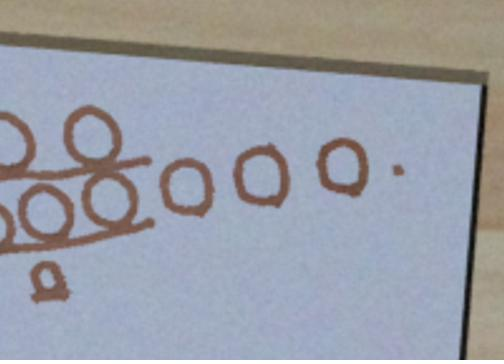

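Call:
{"method": "move", "body": {"target": [[0,0,0,0,0,0,1,0,0,0.03597,-0.006796,0,0.126529,-1],[0,0,0,0,0,0,1,0,0,0.03597,-0.004438,0,0.108543,-1],[0,0,0,0,0,0,1,0,0,0.0679,-0.004438,0,0.108543,-1],[0,0,0,0,0,0,1,0,0,0.0679,-0.002763,0,0.119654,-1],[0,0,0,0,0,0,1,0,0,0.0679,-0.000258,0,0.131138,-1],[0,0,0,0,0,0,1,0,0,0.0679,0.002308,0,0.14009,-1],[0,0,0,0,0,0,1,0,0,0.0679,0.004985,0,0.149101,-1],[0,0,0,0,0,0,1,0,0,0.0679,0.007439,0,0.161075,-1],[0,0,0,0,0,0,1,0,0,0.0679,0.013778,0,0.176439,-1],[0,0,0,0,0,0,1,0,0,0.0679,0.018124,0,0.188246,-1],[0,0,0,0,0,0,1,0,0,0.0679,0.020488,0,0.19754,-1],[0,0,0,0,0,0,1,0,0,0.02248,0.020488,0,0.19754,-1]], "speed": [0.6,0.08,0.09,0.036,0.036,0.036,0.036,0.036,0.058,0.045,0.034,0.25], "blend": [0,0,0,0.0006,0.0006,0.0006,0.0006,0.0006,0.0006,0.0006,0,0]}}

Scene clock: 1310.33 s.
left_arm: end_effector_position=(+0.3943, +0.3349, +0.1104) grip_measured=+1.000 grip_effort_nm=0.00 end_effector_quat_wxyz=(+0.619, -0.006, +0.785, +0.003) | right_arm: end_effector_position=(+0.3876, -0.0408, +0.1131) grip_measured=-0.643 grip_effort_nm=-1.03 end_effector_quat_wxyz=(+0.555, -0.479, +0.504, +0.457)
Joint names: [wrist pitch, wrist roll, shoulder, wrist yaw, elbow, waist]
Joint positions: left_arm=[1.014 -0.014 1.582 -0.052 0.332 -0.05 0.094] | right_arm=[1.363 0.003 2.28 -1.141 0.998 0.324 0.017]
Joint torques (N m): left_arm=[1.67 0.04 -6.49 -0.04 5.26 -0.05] | right_arm=[1.36 -0.04 -10.59 0.06 5.74 0.61]
Heat: left arm: 45 °C; right arm: 44 °C.
Joint targets: left_arm=[1.021 -0.015 1.574 -0.052 0.340 -0.050] | right_arm=[1.369 0.000 2.250 -1.138 1.018 0.331]
move: done

Call:
{"method": "move", "body": {"target": [[0,0,0,0,0,0,1,0,0,0.01349,0.003998,0,-0.008552,-1],[0,0,0,0,0,0,1,0,0,0.01349,0.006355,0,-0.026538,-1]], "speed": [0.3,0.06], "blend": [0,0]}}

Call:
{"method": "move", "body": {"target": [[0,0,0,0,0,0,1,0,0,0.0319,0,0,0,-1],[0,0,0,0,0,0,1,0,0,0.0319,0.001227,0,-0.006596,-1],[0,0,0,0,0,0,1,0,0,0.0319,0.002958,0,0.001578,-1],[0,0,0,0,0,0,1,0,0,0.0319,0.006062,0,0.006156,-1],[0,0,0,0,0,0,1,0,0,0.0319,0.009373,0,0.012653,-1],[0,0,0,0,0,0,1,0,0,0.0319,0.011999,0,0.019447,-1],[0,0,0,0,0,0,1,0,0,0.0319,0.013268,0,0.024658,-1],[0,0,0,0,0,0,1,0,0,0.0319,0.010761,0,0.02696,-1],[0,0,0,0,0,0,1,0,0,0.0319,0.00903,0,0.018831,-1],[0,0,0,0,0,0,1,0,0,0.0319,0.005519,0,0.013516,-1],[0,0,0,0,0,0,1,0,0,0.0319,0.001892,0,0.006034,-1],[0,0,0,0,0,0,1,0,0,0.0319,-0.000649,0,-0.001205,-1],[0,0,0,0,0,0,1,0,0,0.0319,-0.001286,0,-0.005791,-1],[0,0,0,0,0,0,1,0,0,-0.01349,-0.001286,0,-0.005791,-1],[0,0,0,0,0,0,1,0,0,0,-0.016992,0,-0.015342,-1]], "speed": [0.08,0.028,0.03,0.066,0.07,0.056,0.029,0.044,0.031,0.066,0.068,0.048,0.025,0.25,0.3], "blend": [0,0.0006,0.0006,0.0006,0.0006,0.0006,0.0006,0.0006,0.0006,0.0006,0.0006,0.0006,0,0,0]}}

Scene clock: 1314.97 s.
left_arm: end_effector_position=(+0.3943, +0.3349, +0.1104) grip_measured=+1.000 grip_effort_nm=0.00 end_effector_quat_wxyz=(+0.619, -0.006, +0.785, +0.003) | right_arm: end_effector_position=(+0.4098, -0.0607, +0.1137) grip_measured=-0.643 grip_effort_nm=-1.03 end_effector_quat_wxyz=(+0.577, -0.453, +0.526, +0.431)
Joint names: [wrist pitch, wrist roll, shoulder, wrist yaw, elbow, waist]
Joint positions: left_arm=[1.014 -0.014 1.582 -0.052 0.332 -0.05 0.094] | right_arm=[1.363 0.003 2.28 -1.09 0.998 0.278 0.017]
Joint torques (N m): left_arm=[1.65 0.04 -6.57 -0.07 5.15 -0.06] | right_arm=[1.38 -0.03 -8.42 0.08 5.81 -0.59]
Heat: left arm: 45 °C; right arm: 44 °C.
Joint targets: left_arm=[1.021 -0.015 1.574 -0.052 0.340 -0.050] | right_arm=[1.369 0.000 2.280 -1.084 1.018 0.272]
move: done

Scene clock: 1323.83 s.
left_arm: end_effector_position=(+0.3943, +0.3349, +0.1104) grip_measured=+1.000 grip_effort_nm=0.00 end_effector_quat_wxyz=(+0.619, -0.006, +0.785, +0.003) | right_arm: end_effector_position=(+0.3965, -0.0707, +0.1118) grip_measured=-0.643 grip_effort_nm=-1.03 end_effector_quat_wxyz=(+0.554, -0.480, +0.506, +0.455)
Joint names: [wrist pitch, wrist roll, shoulder, wrist yaw, elbow, waist]
Joint positions: left_arm=[1.014 -0.014 1.582 -0.052 0.332 -0.05 0.094] | right_arm=[1.362 0.003 2.28 -1.217 0.998 0.244 0.017]
Joint torques (N m): left_arm=[1.66 0.08 -6.41 -0.08 5.12 -0.12] | right_arm=[1.33 -0.03 -8.39 -0.07 5.72 -0.54]
Heat: left arm: 45 °C; right arm: 44 °C.
Joint targets: left_arm=[1.021 -0.015 1.574 -0.052 0.340 -0.050] | right_arm=[1.369 0.000 2.280 -1.228 1.018 0.238]
move: done

Call:
{"method": "move", "body": {"target": [[0,0,0,0,0,0,1,0,0,0,0.002357,0,-0.017986,-1],[0,0,0,0,0,0,1,0,0,0.0319,0.002357,0,-0.017986,-1],[0,0,0,0,0,0,1,0,0,0.0319,0.003793,0,-0.024933,-1],[0,0,0,0,0,0,1,0,0,0.0319,0.005468,0,-0.016803,-1],[0,0,0,0,0,0,1,0,0,0.0319,0.00906,0,-0.011039,-1],[0,0,0,0,0,0,1,0,0,0.0319,0.012324,0,-0.003188,-1],[0,0,0,0,0,0,1,0,0,0.0319,0.013919,0,0.003516,-1],[0,0,0,0,0,0,1,0,0,0.0319,0.011182,0,0.006205,-1],[0,0,0,0,0,0,1,0,0,0.0319,0.009506,0,-0.001924,-1],[0,0,0,0,0,0,1,0,0,0.0319,0.005454,0,-0.008597,-1],[0,0,0,0,0,0,1,0,0,0.0319,0.002039,0,-0.017478,-1],[0,0,0,0,0,0,1,0,0,0.0319,0.001055,0,-0.023822,-1],[0,0,0,0,0,0,1,0,0,-0.01349,0.001055,0,-0.023822,-1],[0,0,0,0,0,0,1,0,0,0,-0.005412,0,-0.008862,-1]], "speed": [0.08,0.08,0.028,0.03,0.06,0.055,0.03,0.045,0.03,0.06,0.05,0.027,0.25,0.3], "blend": [0,0,0.0006,0.0006,0.0006,0.0006,0.0006,0.0006,0.0006,0.0006,0.0006,0,0,0]}}

Scene clock: 1334.60 s.
left_arm: end_effector_position=(+0.3943, +0.3349, +0.1104) grip_measured=+1.000 grip_effort_nm=0.00 end_effector_quat_wxyz=(+0.619, -0.006, +0.785, +0.003) | right_arm: end_effector_position=(+0.3962, -0.0819, +0.1114) grip_measured=-0.643 grip_effort_nm=-1.03 end_effector_quat_wxyz=(+0.550, -0.485, +0.502, +0.458)
Joint names: [wrist pitch, wrist roll, shoulder, wrist yaw, elbow, waist]
Joint positions: left_arm=[1.014 -0.014 1.582 -0.052 0.332 -0.05 0.094] | right_arm=[1.363 0.003 2.28 -1.263 0.998 0.214 0.017]
Joint torques (N m): left_arm=[1.66 0.04 -6.49 -0.02 5.29 0.09] | right_arm=[1.3 -0.03 -8.34 -0.05 5.71 0.34]
Heat: left arm: 45 °C; right arm: 44 °C.
Joint targets: left_arm=[1.021 -0.015 1.574 -0.052 0.340 -0.050] | right_arm=[1.369 0.000 2.280 -1.274 1.018 0.218]
move: done

Call:
{"method": "move", "body": {"target": [[0,0,0,0,0,0,1,0,0,0,0.002357,0,-0.017986,-1],[0,0,0,0,0,0,1,0,0,0.0319,0.002357,0,-0.017986,-1],[0,0,0,0,0,0,1,0,0,0.0319,0.004777,0,-0.007469,-1],[0,0,0,0,0,0,1,0,0,0.0319,0.009105,0,0.0033,-1],[0,0,0,0,0,0,1,0,0,0.0319,0.016427,0,0.020238,-1],[0,0,0,0,0,0,1,0,0,0.0319,0.024185,0,0.037617,-1],[0,0,0,0,0,0,1,0,0,0.0319,0.032931,0,0.056255,-1],[0,0,0,0,0,0,1,0,0,-0.01349,0.032931,0,0.056255,-1],[0,0,0,0,0,0,1,0,0,0,-0.009282,0,-0.025953,-1]], "speed": [0.08,0.08,0.033,0.043,0.05,0.052,0.055,0.25,0.5], "blend": [0,0,0.0006,0.0006,0.0006,0.0006,0,0,0]}}

Scene clock: 1345.47 s.
left_arm: end_effector_position=(+0.3943, +0.3349, +0.1104) grip_measured=+1.000 grip_effort_nm=0.00 end_effector_quat_wxyz=(+0.619, -0.006, +0.785, +0.003) | right_arm: end_effector_position=(+0.3953, -0.1016, +0.1099) grip_measured=-0.643 grip_effort_nm=-1.03 end_effector_quat_wxyz=(+0.543, -0.493, +0.498, +0.463)
Joint names: [wrist pitch, wrist roll, shoulder, wrist yaw, elbow, waist]
Joint positions: left_arm=[1.014 -0.014 1.582 -0.052 0.332 -0.05 0.094] | right_arm=[1.362 0.003 2.28 -1.341 0.998 0.161 0.017]
Joint torques (N m): left_arm=[1.66 0.04 -6.38 -0.06 5.26 -0.01] | right_arm=[1.27 -0.04 -8.36 -0.07 5.67 -0.09]
Heat: left arm: 45 °C; right arm: 43 °C.
Joint targets: left_arm=[1.021 -0.015 1.574 -0.052 0.340 -0.050] | right_arm=[1.369 0.000 2.280 -1.353 1.018 0.160]
move: done

Call:
{"method": "move", "body": {"target": [[0,0,0,0,0,0,1,0,0,0,0.002357,0,-0.017986,-1],[0,0,0,0,0,0,1,0,0,0.0319,0.002357,0,-0.017986,-1],[0,0,0,0,0,0,1,0,0,0.0319,0.003109,0,-0.024622,-1],[0,0,0,0,0,0,1,0,0,0.0319,0.004131,0,-0.024577,-1],[0,0,0,0,0,0,1,0,0,0.0319,0.005354,0,-0.01679,-1],[0,0,0,0,0,0,1,0,0,0.0319,0.007849,0,-0.01263,-1],[0,0,0,0,0,0,1,0,0,0.0319,0.009184,0,-0.00772,-1],[0,0,0,0,0,0,1,0,0,0.0319,0.007034,0,-0.005692,-1],[0,0,0,0,0,0,1,0,0,0.0319,0.006012,0,-0.005755,-1],[0,0,0,0,0,0,1,0,0,0.0319,0.004788,0,-0.013521,-1],[0,0,0,0,0,0,1,0,0,0.0319,0.002293,0,-0.017702,-1],[0,0,0,0,0,0,1,0,0,0.0319,0.000984,0,-0.023633,-1],[0,0,0,0,0,0,1,0,0,-0.01349,0.000984,0,-0.023633,-1],[0,0,0,0,0,0,1,0,0,0,-0.002286,0,-0.004065,-1]], "speed": [0.08,0.08,0.03,0.03,0.032,0.05,0.028,0.042,0.03,0.032,0.05,0.028,0.25,0.25], "blend": [0,0,0.0006,0.0006,0.0006,0.0006,0.0006,0.0006,0.0006,0.0006,0.0006,0,0,0]}}

Call:
{"method": "move", "body": {"target": [[0,0,0,0,0,0,1,0,0,0,0.002357,0,-0.017986,-1],[0,0,0,0,0,0,1,0,0,0.0319,0.002357,0,-0.017986,-1],[0,0,0,0,0,0,1,0,0,0.0319,0.004091,0,-0.008111,-1],[0,0,0,0,0,0,1,0,0,0.0319,0.006167,0,-0.001925,-1],[0,0,0,0,0,0,1,0,0,-0.01349,0.006167,0,-0.001925,-1],[0,0,0,0,0,0,1,0,0,-0.036,0.006167,0,-0.12,-1]], "speed": [0.08,0.08,0.03,0.032,0.25,0.6], "blend": [0,0,0.0006,0,0,0], "cameras": ["cam_above"]}}

Call:
{"method": "zoom_image", "body": {"camera": "cam_above", "region": [340, 190, 480, 290]}}

Scene clock: 1354.83 s.
left_arm: end_effector_position=(+0.3943, +0.3349, +0.1104) grip_measured=+1.000 grip_effort_nm=0.00 end_effector_quat_wxyz=(+0.619, -0.006, +0.785, +0.003) | right_arm: end_effector_position=(+0.3943, -0.1057, +0.1100) grip_measured=-0.643 grip_effort_nm=-1.03 end_effector_quat_wxyz=(+0.541, -0.496, +0.496, +0.464)
Joint names: [wrist pitch, wrist roll, shoulder, wrist yaw, elbow, waist]
Joint positions: left_arm=[1.014 -0.014 1.582 -0.052 0.332 -0.05 0.094] | right_arm=[1.363 0.003 2.28 -1.361 0.998 0.15 0.017]
Joint torques (N m): left_arm=[1.65 0.01 -6.37 -0.05 5.16 -0.03] | right_arm=[1.24 -0.03 -8.29 -0.07 5.63 0.09]
Heat: left arm: 45 °C; right arm: 43 °C.
Joint targets: left_arm=[1.021 -0.015 1.574 -0.052 0.340 -0.050] | right_arm=[1.369 0.000 2.280 -1.372 1.018 0.151]
move: done

Scene clock: 1360.43 s.
left_arm: end_effector_position=(+0.3943, +0.3349, +0.1104) grip_measured=+1.000 grip_effort_nm=0.00 end_effector_quat_wxyz=(+0.619, -0.006, +0.785, +0.003) | right_arm: end_effector_position=(+0.4489, -0.2232, +0.1292) grip_measured=-0.643 grip_effort_nm=-1.03 end_effector_quat_wxyz=(+0.619, -0.422, +0.553, +0.365)
Joint names: [wrist pitch, wrist roll, shoulder, wrist yaw, elbow, waist]
Joint positions: left_arm=[1.014 -0.014 1.582 -0.052 0.332 -0.05 0.094] | right_arm=[1.363 0.003 2.235 -1.319 0.998 -0.12 0.017]
Joint torques (N m): left_arm=[1.7 0.05 -6.46 -0.09 5.24 -0.16] | right_arm=[1.24 -0.03 -10.92 0.05 5.86 0.32]
Heat: left arm: 45 °C; right arm: 43 °C.
Joint targets: left_arm=[1.021 -0.015 1.574 -0.052 0.340 -0.050] | right_arm=[1.369 0.000 2.200 -1.320 1.018 -0.116]
move: done
Images, in order (width x height): cam_above 672x504.

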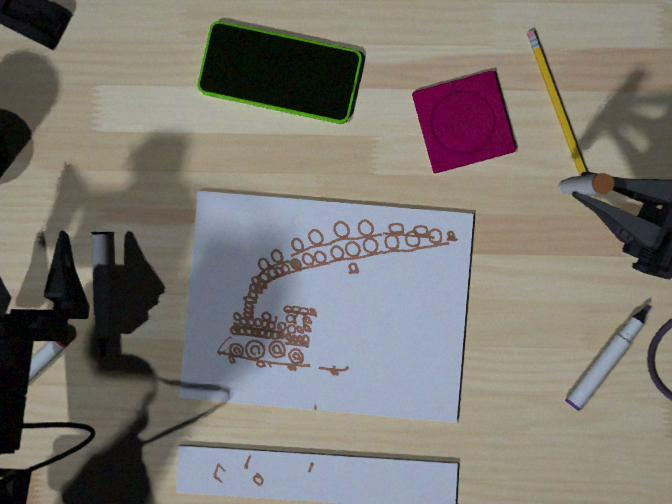

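Scaled by 3.600 from the camera's 672x504 image, which has a finer 960x720 frame.

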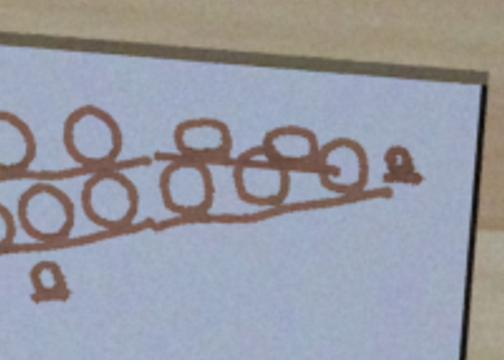

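Call:
{"method": "move", "body": {"target": [[0,0,0,0,0,0,1,0,0,0.03597,-0.002487,0,0.177212,-1],[0,0,0,0,0,0,1,0,0,0.03597,-0.00013,0,0.159227,-1],[0,0,0,0,0,0,1,0,0,0.0679,-0.00013,0,0.159227,-1],[0,0,0,0,0,0,1,0,0,0.0679,0.000718,0,0.15228,-1],[0,0,0,0,0,0,1,0,0,0.0679,0.001914,0,0.152235,-1],[0,0,0,0,0,0,1,0,0,0.0679,0.003407,0,0.160085,-1],[0,0,0,0,0,0,1,0,0,0.0679,0.006529,0,0.164933,-1],[0,0,0,0,0,0,1,0,0,0.0679,0.008238,0,0.170773,-1],[0,0,0,0,0,0,1,0,0,0.0679,0.006,0,0.173242,-1],[0,0,0,0,0,0,1,0,0,0.0679,0.004804,0,0.173246,-1],[0,0,0,0,0,0,1,0,0,0.0679,0.003311,0,0.165396,-1],[0,0,0,0,0,0,1,0,0,0.0679,0.000189,0,0.160571,-1],[0,0,0,0,0,0,1,0,0,0.0679,-0.001499,0,0.153498,-1],[0,0,0,0,0,0,1,0,0,0.02248,-0.001499,0,0.153498,-1],[0,0,0,0,0,0,1,0,0,0.03597,-0.003848,0,0.173732,-1]], "speed": [0.7,0.08,0.08,0.03,0.03,0.032,0.055,0.031,0.042,0.03,0.032,0.055,0.031,0.25,0.25], "blend": [0,0,0,0.0006,0.0006,0.0006,0.0006,0.0006,0.0006,0.0006,0.0006,0.0006,0,0,0]}}

Scene clock: 1371.70 s.
left_arm: end_effector_position=(+0.3943, +0.3349, +0.1104) grip_measured=+1.000 grip_effort_nm=0.00 end_effector_quat_wxyz=(+0.619, -0.006, +0.785, +0.003) | right_arm: end_effector_position=(+0.3671, -0.0594, +0.1104) grip_measured=-0.643 grip_effort_nm=-1.03 end_effector_quat_wxyz=(+0.517, -0.520, +0.469, +0.491)
Joint names: [wrist pitch, wrist roll, shoulder, wrist yaw, elbow, waist]
Joint positions: left_arm=[1.014 -0.014 1.582 -0.052 0.332 -0.05 0.094] | right_arm=[1.363 0.003 2.28 -1.341 0.998 0.27 0.017]
Joint torques (N m): left_arm=[1.67 0.07 -6.52 -0.06 5.26 0.12] | right_arm=[1.24 -0.04 -8.31 -0.08 5.65 0.02]
Heat: left arm: 45 °C; right arm: 43 °C.
Joint targets: left_arm=[1.021 -0.015 1.574 -0.052 0.340 -0.050] | right_arm=[1.369 0.000 2.280 -1.353 1.018 0.271]
move: done

Call:
{"method": "move", "body": {"target": [[0,0,0,0,0,0,1,0,0,0,0.002357,0,-0.017986,-1],[0,0,0,0,0,0,1,0,0,0.0319,0.002357,0,-0.017986,-1],[0,0,0,0,0,0,1,0,0,0.0319,0.004116,0,-0.007379,-1],[0,0,0,0,0,0,1,0,0,0.0319,0.006223,0,-0.000405,-1],[0,0,0,0,0,0,1,0,0,-0.01349,0.006223,0,-0.000405,-1],[0,0,0,0,0,0,1,0,0,0,-0.011058,0,-0.038426,-1]], "speed": [0.08,0.08,0.03,0.032,0.25,0.4], "blend": [0,0,0.0006,0,0,0]}}

Scene clock: 1378.10 s.
left_arm: end_effector_position=(+0.3943, +0.3349, +0.1104) grip_measured=+1.000 grip_effort_nm=0.00 end_effector_quat_wxyz=(+0.619, -0.006, +0.785, +0.003) | right_arm: end_effector_position=(+0.3736, -0.0929, +0.1091) grip_measured=-0.643 grip_effort_nm=-1.03 end_effector_quat_wxyz=(+0.515, -0.523, +0.470, +0.490)
Joint names: [wrist pitch, wrist roll, shoulder, wrist yaw, elbow, waist]
Joint positions: left_arm=[1.014 -0.014 1.582 -0.052 0.332 -0.05 0.094] | right_arm=[1.364 0.003 2.28 -1.434 0.998 0.182 0.017]
Joint torques (N m): left_arm=[1.64 0.05 -6.45 -0.03 5.22 -0.06] | right_arm=[1.19 -0.04 -8.27 -0.06 5.59 0.28]
Heat: left arm: 45 °C; right arm: 43 °C.
Joint targets: left_arm=[1.021 -0.015 1.574 -0.052 0.340 -0.050] | right_arm=[1.369 0.000 2.280 -1.447 1.018 0.186]
move: done

Call:
{"method": "move", "body": {"target": [[0,0,0,0,0,0,1,0,0,0,0.002357,0,-0.017986,-1],[0,0,0,0,0,0,1,0,0,0.0319,0.002357,0,-0.017986,-1],[0,0,0,0,0,0,1,0,0,0.0319,0.003163,0,-0.025067,-1],[0,0,0,0,0,0,1,0,0,0.0319,0.004582,0,-0.025216,-1],[0,0,0,0,0,0,1,0,0,0.0319,0.006042,0,-0.017307,-1],[0,0,0,0,0,0,1,0,0,0.0319,0.008805,0,-0.012909,-1],[0,0,0,0,0,0,1,0,0,0.0319,0.010265,0,-0.007451,-1],[0,0,0,0,0,0,1,0,0,0.0319,0.008054,0,-0.004825,-1],[0,0,0,0,0,0,1,0,0,0.0319,0.006635,0,-0.004694,-1],[0,0,0,0,0,0,1,0,0,0.0319,0.005175,0,-0.012581,-1],[0,0,0,0,0,0,1,0,0,0.0319,0.002412,0,-0.017001,-1],[0,0,0,0,0,0,1,0,0,0.0319,0.000975,0,-0.023727,-1],[0,0,0,0,0,0,1,0,0,-0.01349,0.000975,0,-0.023727,-1],[0,0,0,0,0,0,1,0,0,0,-0.000727,0,-0.002612,-1]], "speed": [0.08,0.08,0.03,0.03,0.032,0.055,0.031,0.042,0.03,0.032,0.055,0.031,0.25,0.25], "blend": [0,0,0.0006,0.0006,0.0006,0.0006,0.0006,0.0006,0.0006,0.0006,0.0006,0,0,0]}}

Call:
{"method": "move", "body": {"target": [[0,0,0,0,0,0,1,0,0,0,0.002357,0,-0.017986,-1],[0,0,0,0,0,0,1,0,0,0.0319,0.002357,0,-0.017986,-1],[0,0,0,0,0,0,1,0,0,0.0319,0.003869,0,-0.008026,-1],[0,0,0,0,0,0,1,0,0,0.0319,0.005675,0,-0.001839,-1],[0,0,0,0,0,0,1,0,0,-0.01349,0.005675,0,-0.001839,-1],[0,0,0,0,0,0,1,0,0,-0.036,0.005675,0,-0.13,-1]], "speed": [0.08,0.08,0.03,0.032,0.25,0.6], "blend": [0,0,0.0006,0,0,0], "cameras": ["cam_above"]}}

Call:
{"method": "zoom_image", "body": {"camera": "cam_above", "region": [190, 190, 480, 400]}}

Scene clock: 1387.90 s.
left_arm: end_effector_position=(+0.3943, +0.3349, +0.1104) grip_measured=+1.000 grip_effort_nm=0.00 end_effector_quat_wxyz=(+0.619, -0.006, +0.785, +0.003) | right_arm: end_effector_position=(+0.3730, -0.0941, +0.1091) grip_measured=-0.643 grip_effort_nm=-1.03 end_effector_quat_wxyz=(+0.514, -0.525, +0.469, +0.491)
Joint names: [wrist pitch, wrist roll, shoulder, wrist yaw, elbow, waist]
Joint positions: left_arm=[1.014 -0.014 1.582 -0.052 0.332 -0.05 0.094] | right_arm=[1.364 0.003 2.279 -1.441 0.998 0.179 0.017]
Joint torques (N m): left_arm=[1.65 0.03 -6.43 -0.04 5.2 0.06] | right_arm=[1.18 -0.03 -8.21 -0.08 5.6 0.05]
Heat: left arm: 45 °C; right arm: 43 °C.
Joint targets: left_arm=[1.021 -0.015 1.574 -0.052 0.340 -0.050] | right_arm=[1.369 0.000 2.280 -1.453 1.018 0.180]
move: done

Scene clock: 1393.27 s.
left_arm: end_effector_position=(+0.3943, +0.3349, +0.1104) grip_measured=+1.000 grip_effort_nm=0.00 end_effector_quat_wxyz=(+0.619, -0.006, +0.785, +0.003) | right_arm: end_effector_position=(+0.4341, -0.2164, +0.1273) grip_measured=-0.643 grip_effort_nm=-1.03 end_effector_quat_wxyz=(+0.599, -0.450, +0.536, +0.389)
Joint names: [wrist pitch, wrist roll, shoulder, wrist yaw, elbow, waist]
Joint positions: left_arm=[1.014 -0.014 1.582 -0.052 0.332 -0.05 0.094] | right_arm=[1.364 0.003 2.235 -1.404 0.998 -0.116 0.017]
Joint torques (N m): left_arm=[1.66 0.04 -6.48 -0.07 5.09 -0.2] | right_arm=[1.19 -0.03 -10.89 0.05 5.82 0.4]
Heat: left arm: 45 °C; right arm: 43 °C.
Joint targets: left_arm=[1.021 -0.015 1.574 -0.052 0.340 -0.050] | right_arm=[1.369 0.000 2.200 -1.405 1.018 -0.110]
move: done
Images, in order (width x height): cam_above 672x504.

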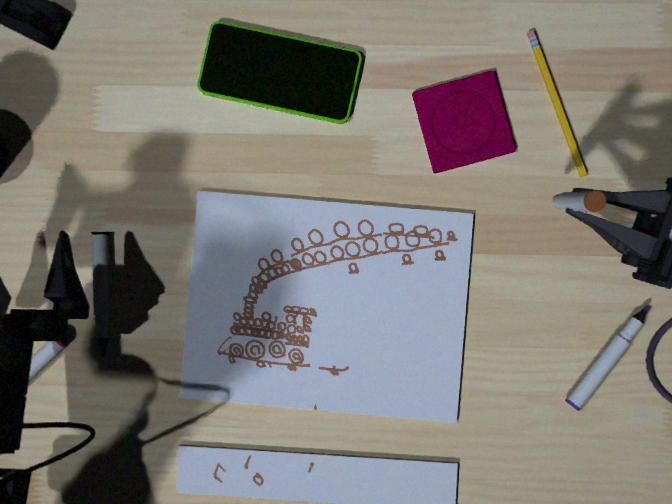

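Scaled by 1.738 from the camera's 672x504 image, which has a finer 960x720 frame.

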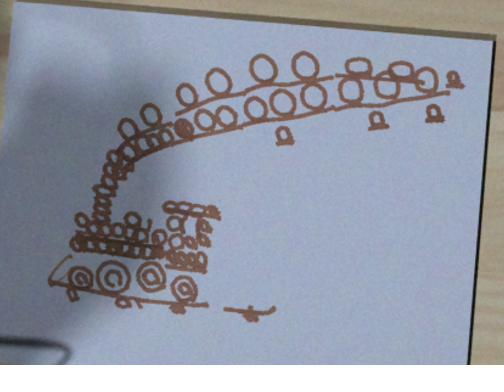

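Call:
{"method": "zoom_image", "body": {"camera": "cam_above", "region": [212, 285, 322, 380]}}

Call:
{"method": "zoom_image", "body": {"camera": "cam_above", "region": [300, 340, 380, 420]}}

Scaled by 4.582 from the camera's 672x504 image, which has a finer 960x720 frame.

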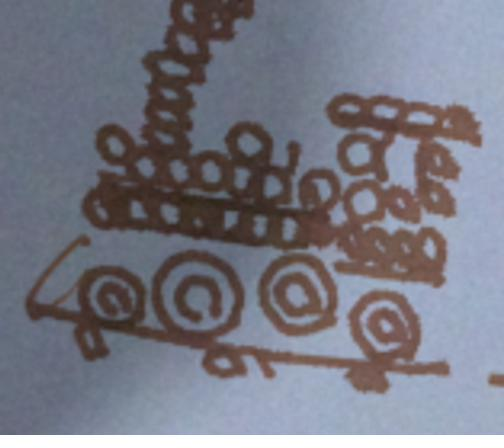

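Scaled by 6.300 from the camera's 672x504 image, which has a finer 960x720 frame.

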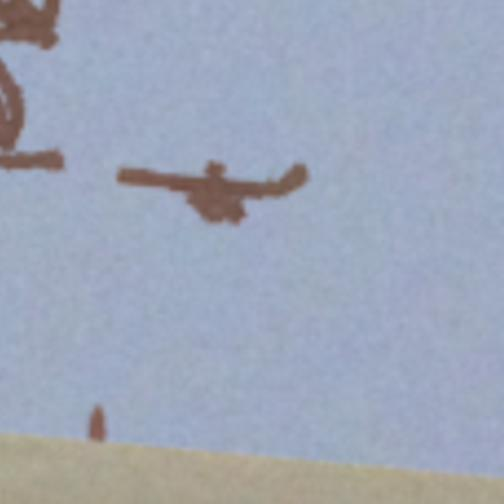

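Call:
{"method": "execute_actions", "body": {"actions": [], "cameras": ["cam_above", "cam_high", "cam_right_wrist"]}}

Call:
{"method": "show_instructions", "body": {}}

Scene clock: 1394.93 s.
left_arm: end_effector_position=(+0.3943, +0.3349, +0.1104) grip_measured=+1.000 grip_effort_nm=0.00 end_effector_quat_wxyz=(+0.619, -0.006, +0.785, +0.003) | right_arm: end_effector_position=(+0.4339, -0.2157, +0.1273) grip_measured=-0.643 grip_effort_nm=-1.03 end_effector_quat_wxyz=(+0.599, -0.450, +0.536, +0.389)
Joint names: [wrist pitch, wrist roll, shoulder, wrist yaw, elbow, waist]
Joint positions: left_arm=[1.014 -0.014 1.582 -0.052 0.332 -0.05 0.094] | right_arm=[1.364 0.003 2.235 -1.404 0.998 -0.114 0.017]
Joint velocities: within noise
Joint torques (N m): left_arm=[1.66 0.07 -6.54 -0.05 5.23 -0.12] | right_arm=[1.19 -0.03 -10.89 0.06 5.82 0.39]
Heat: left arm: 45 °C; right arm: 44 °C.
Joint targets: left_arm=[1.021 -0.015 1.574 -0.052 0.340 -0.050] | right_arm=[1.369 0.000 2.200 -1.405 1.018 -0.110]
Tool commands: left_gripper/opening=+1.0 right_gripper/opening=-1.0
Images, in order (width x height): cam_high 672x504, cam_above 672x504, cam_right_wrist 672x504.

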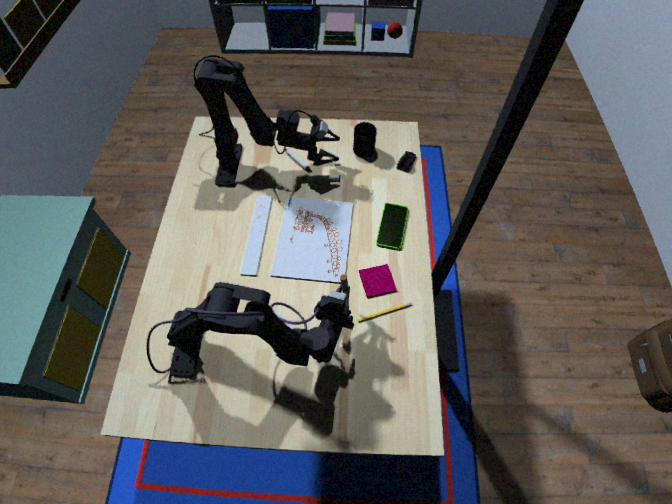

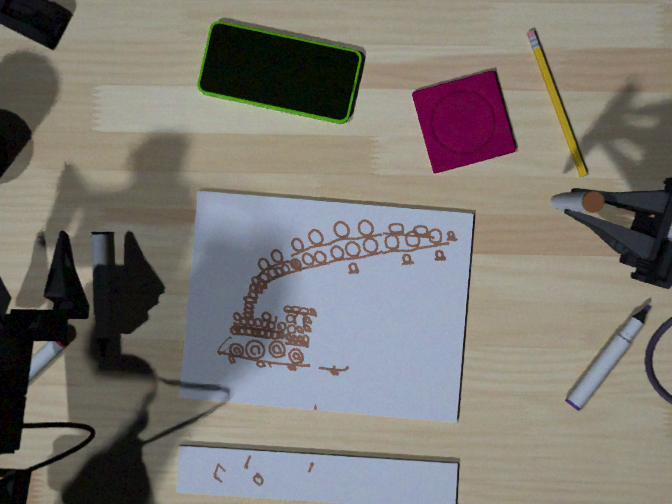

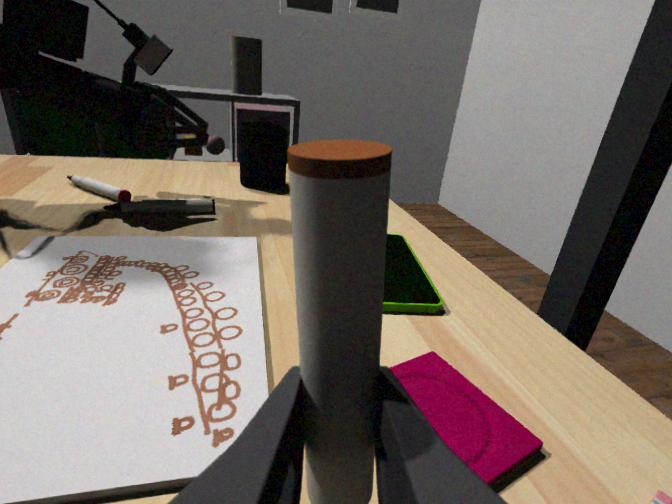

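Reference images for this scene: drawing.

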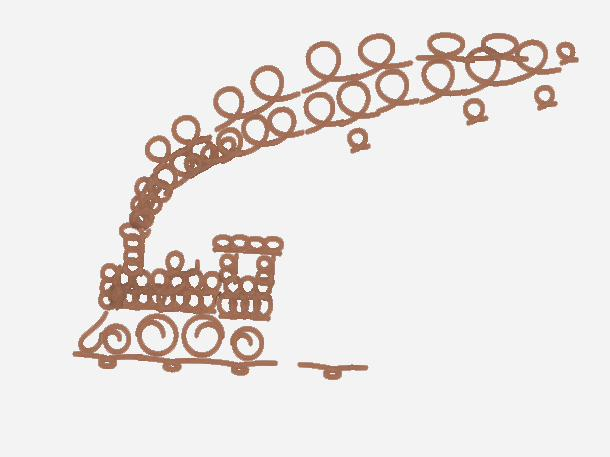

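Call:
{"method": "zoom_image", "body": {"camera": "cam_above", "region": [175, 185, 485, 425]}}

Scaled by 1.626 from the camera's 672x504 image, which has a finer 960x720 frame.

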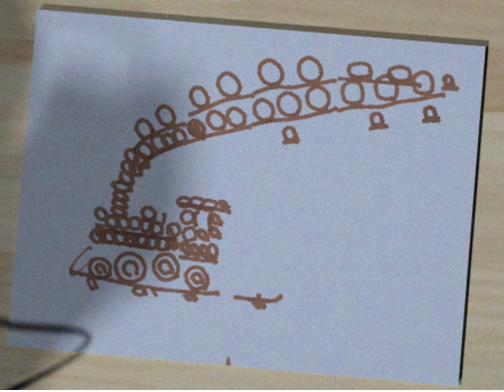

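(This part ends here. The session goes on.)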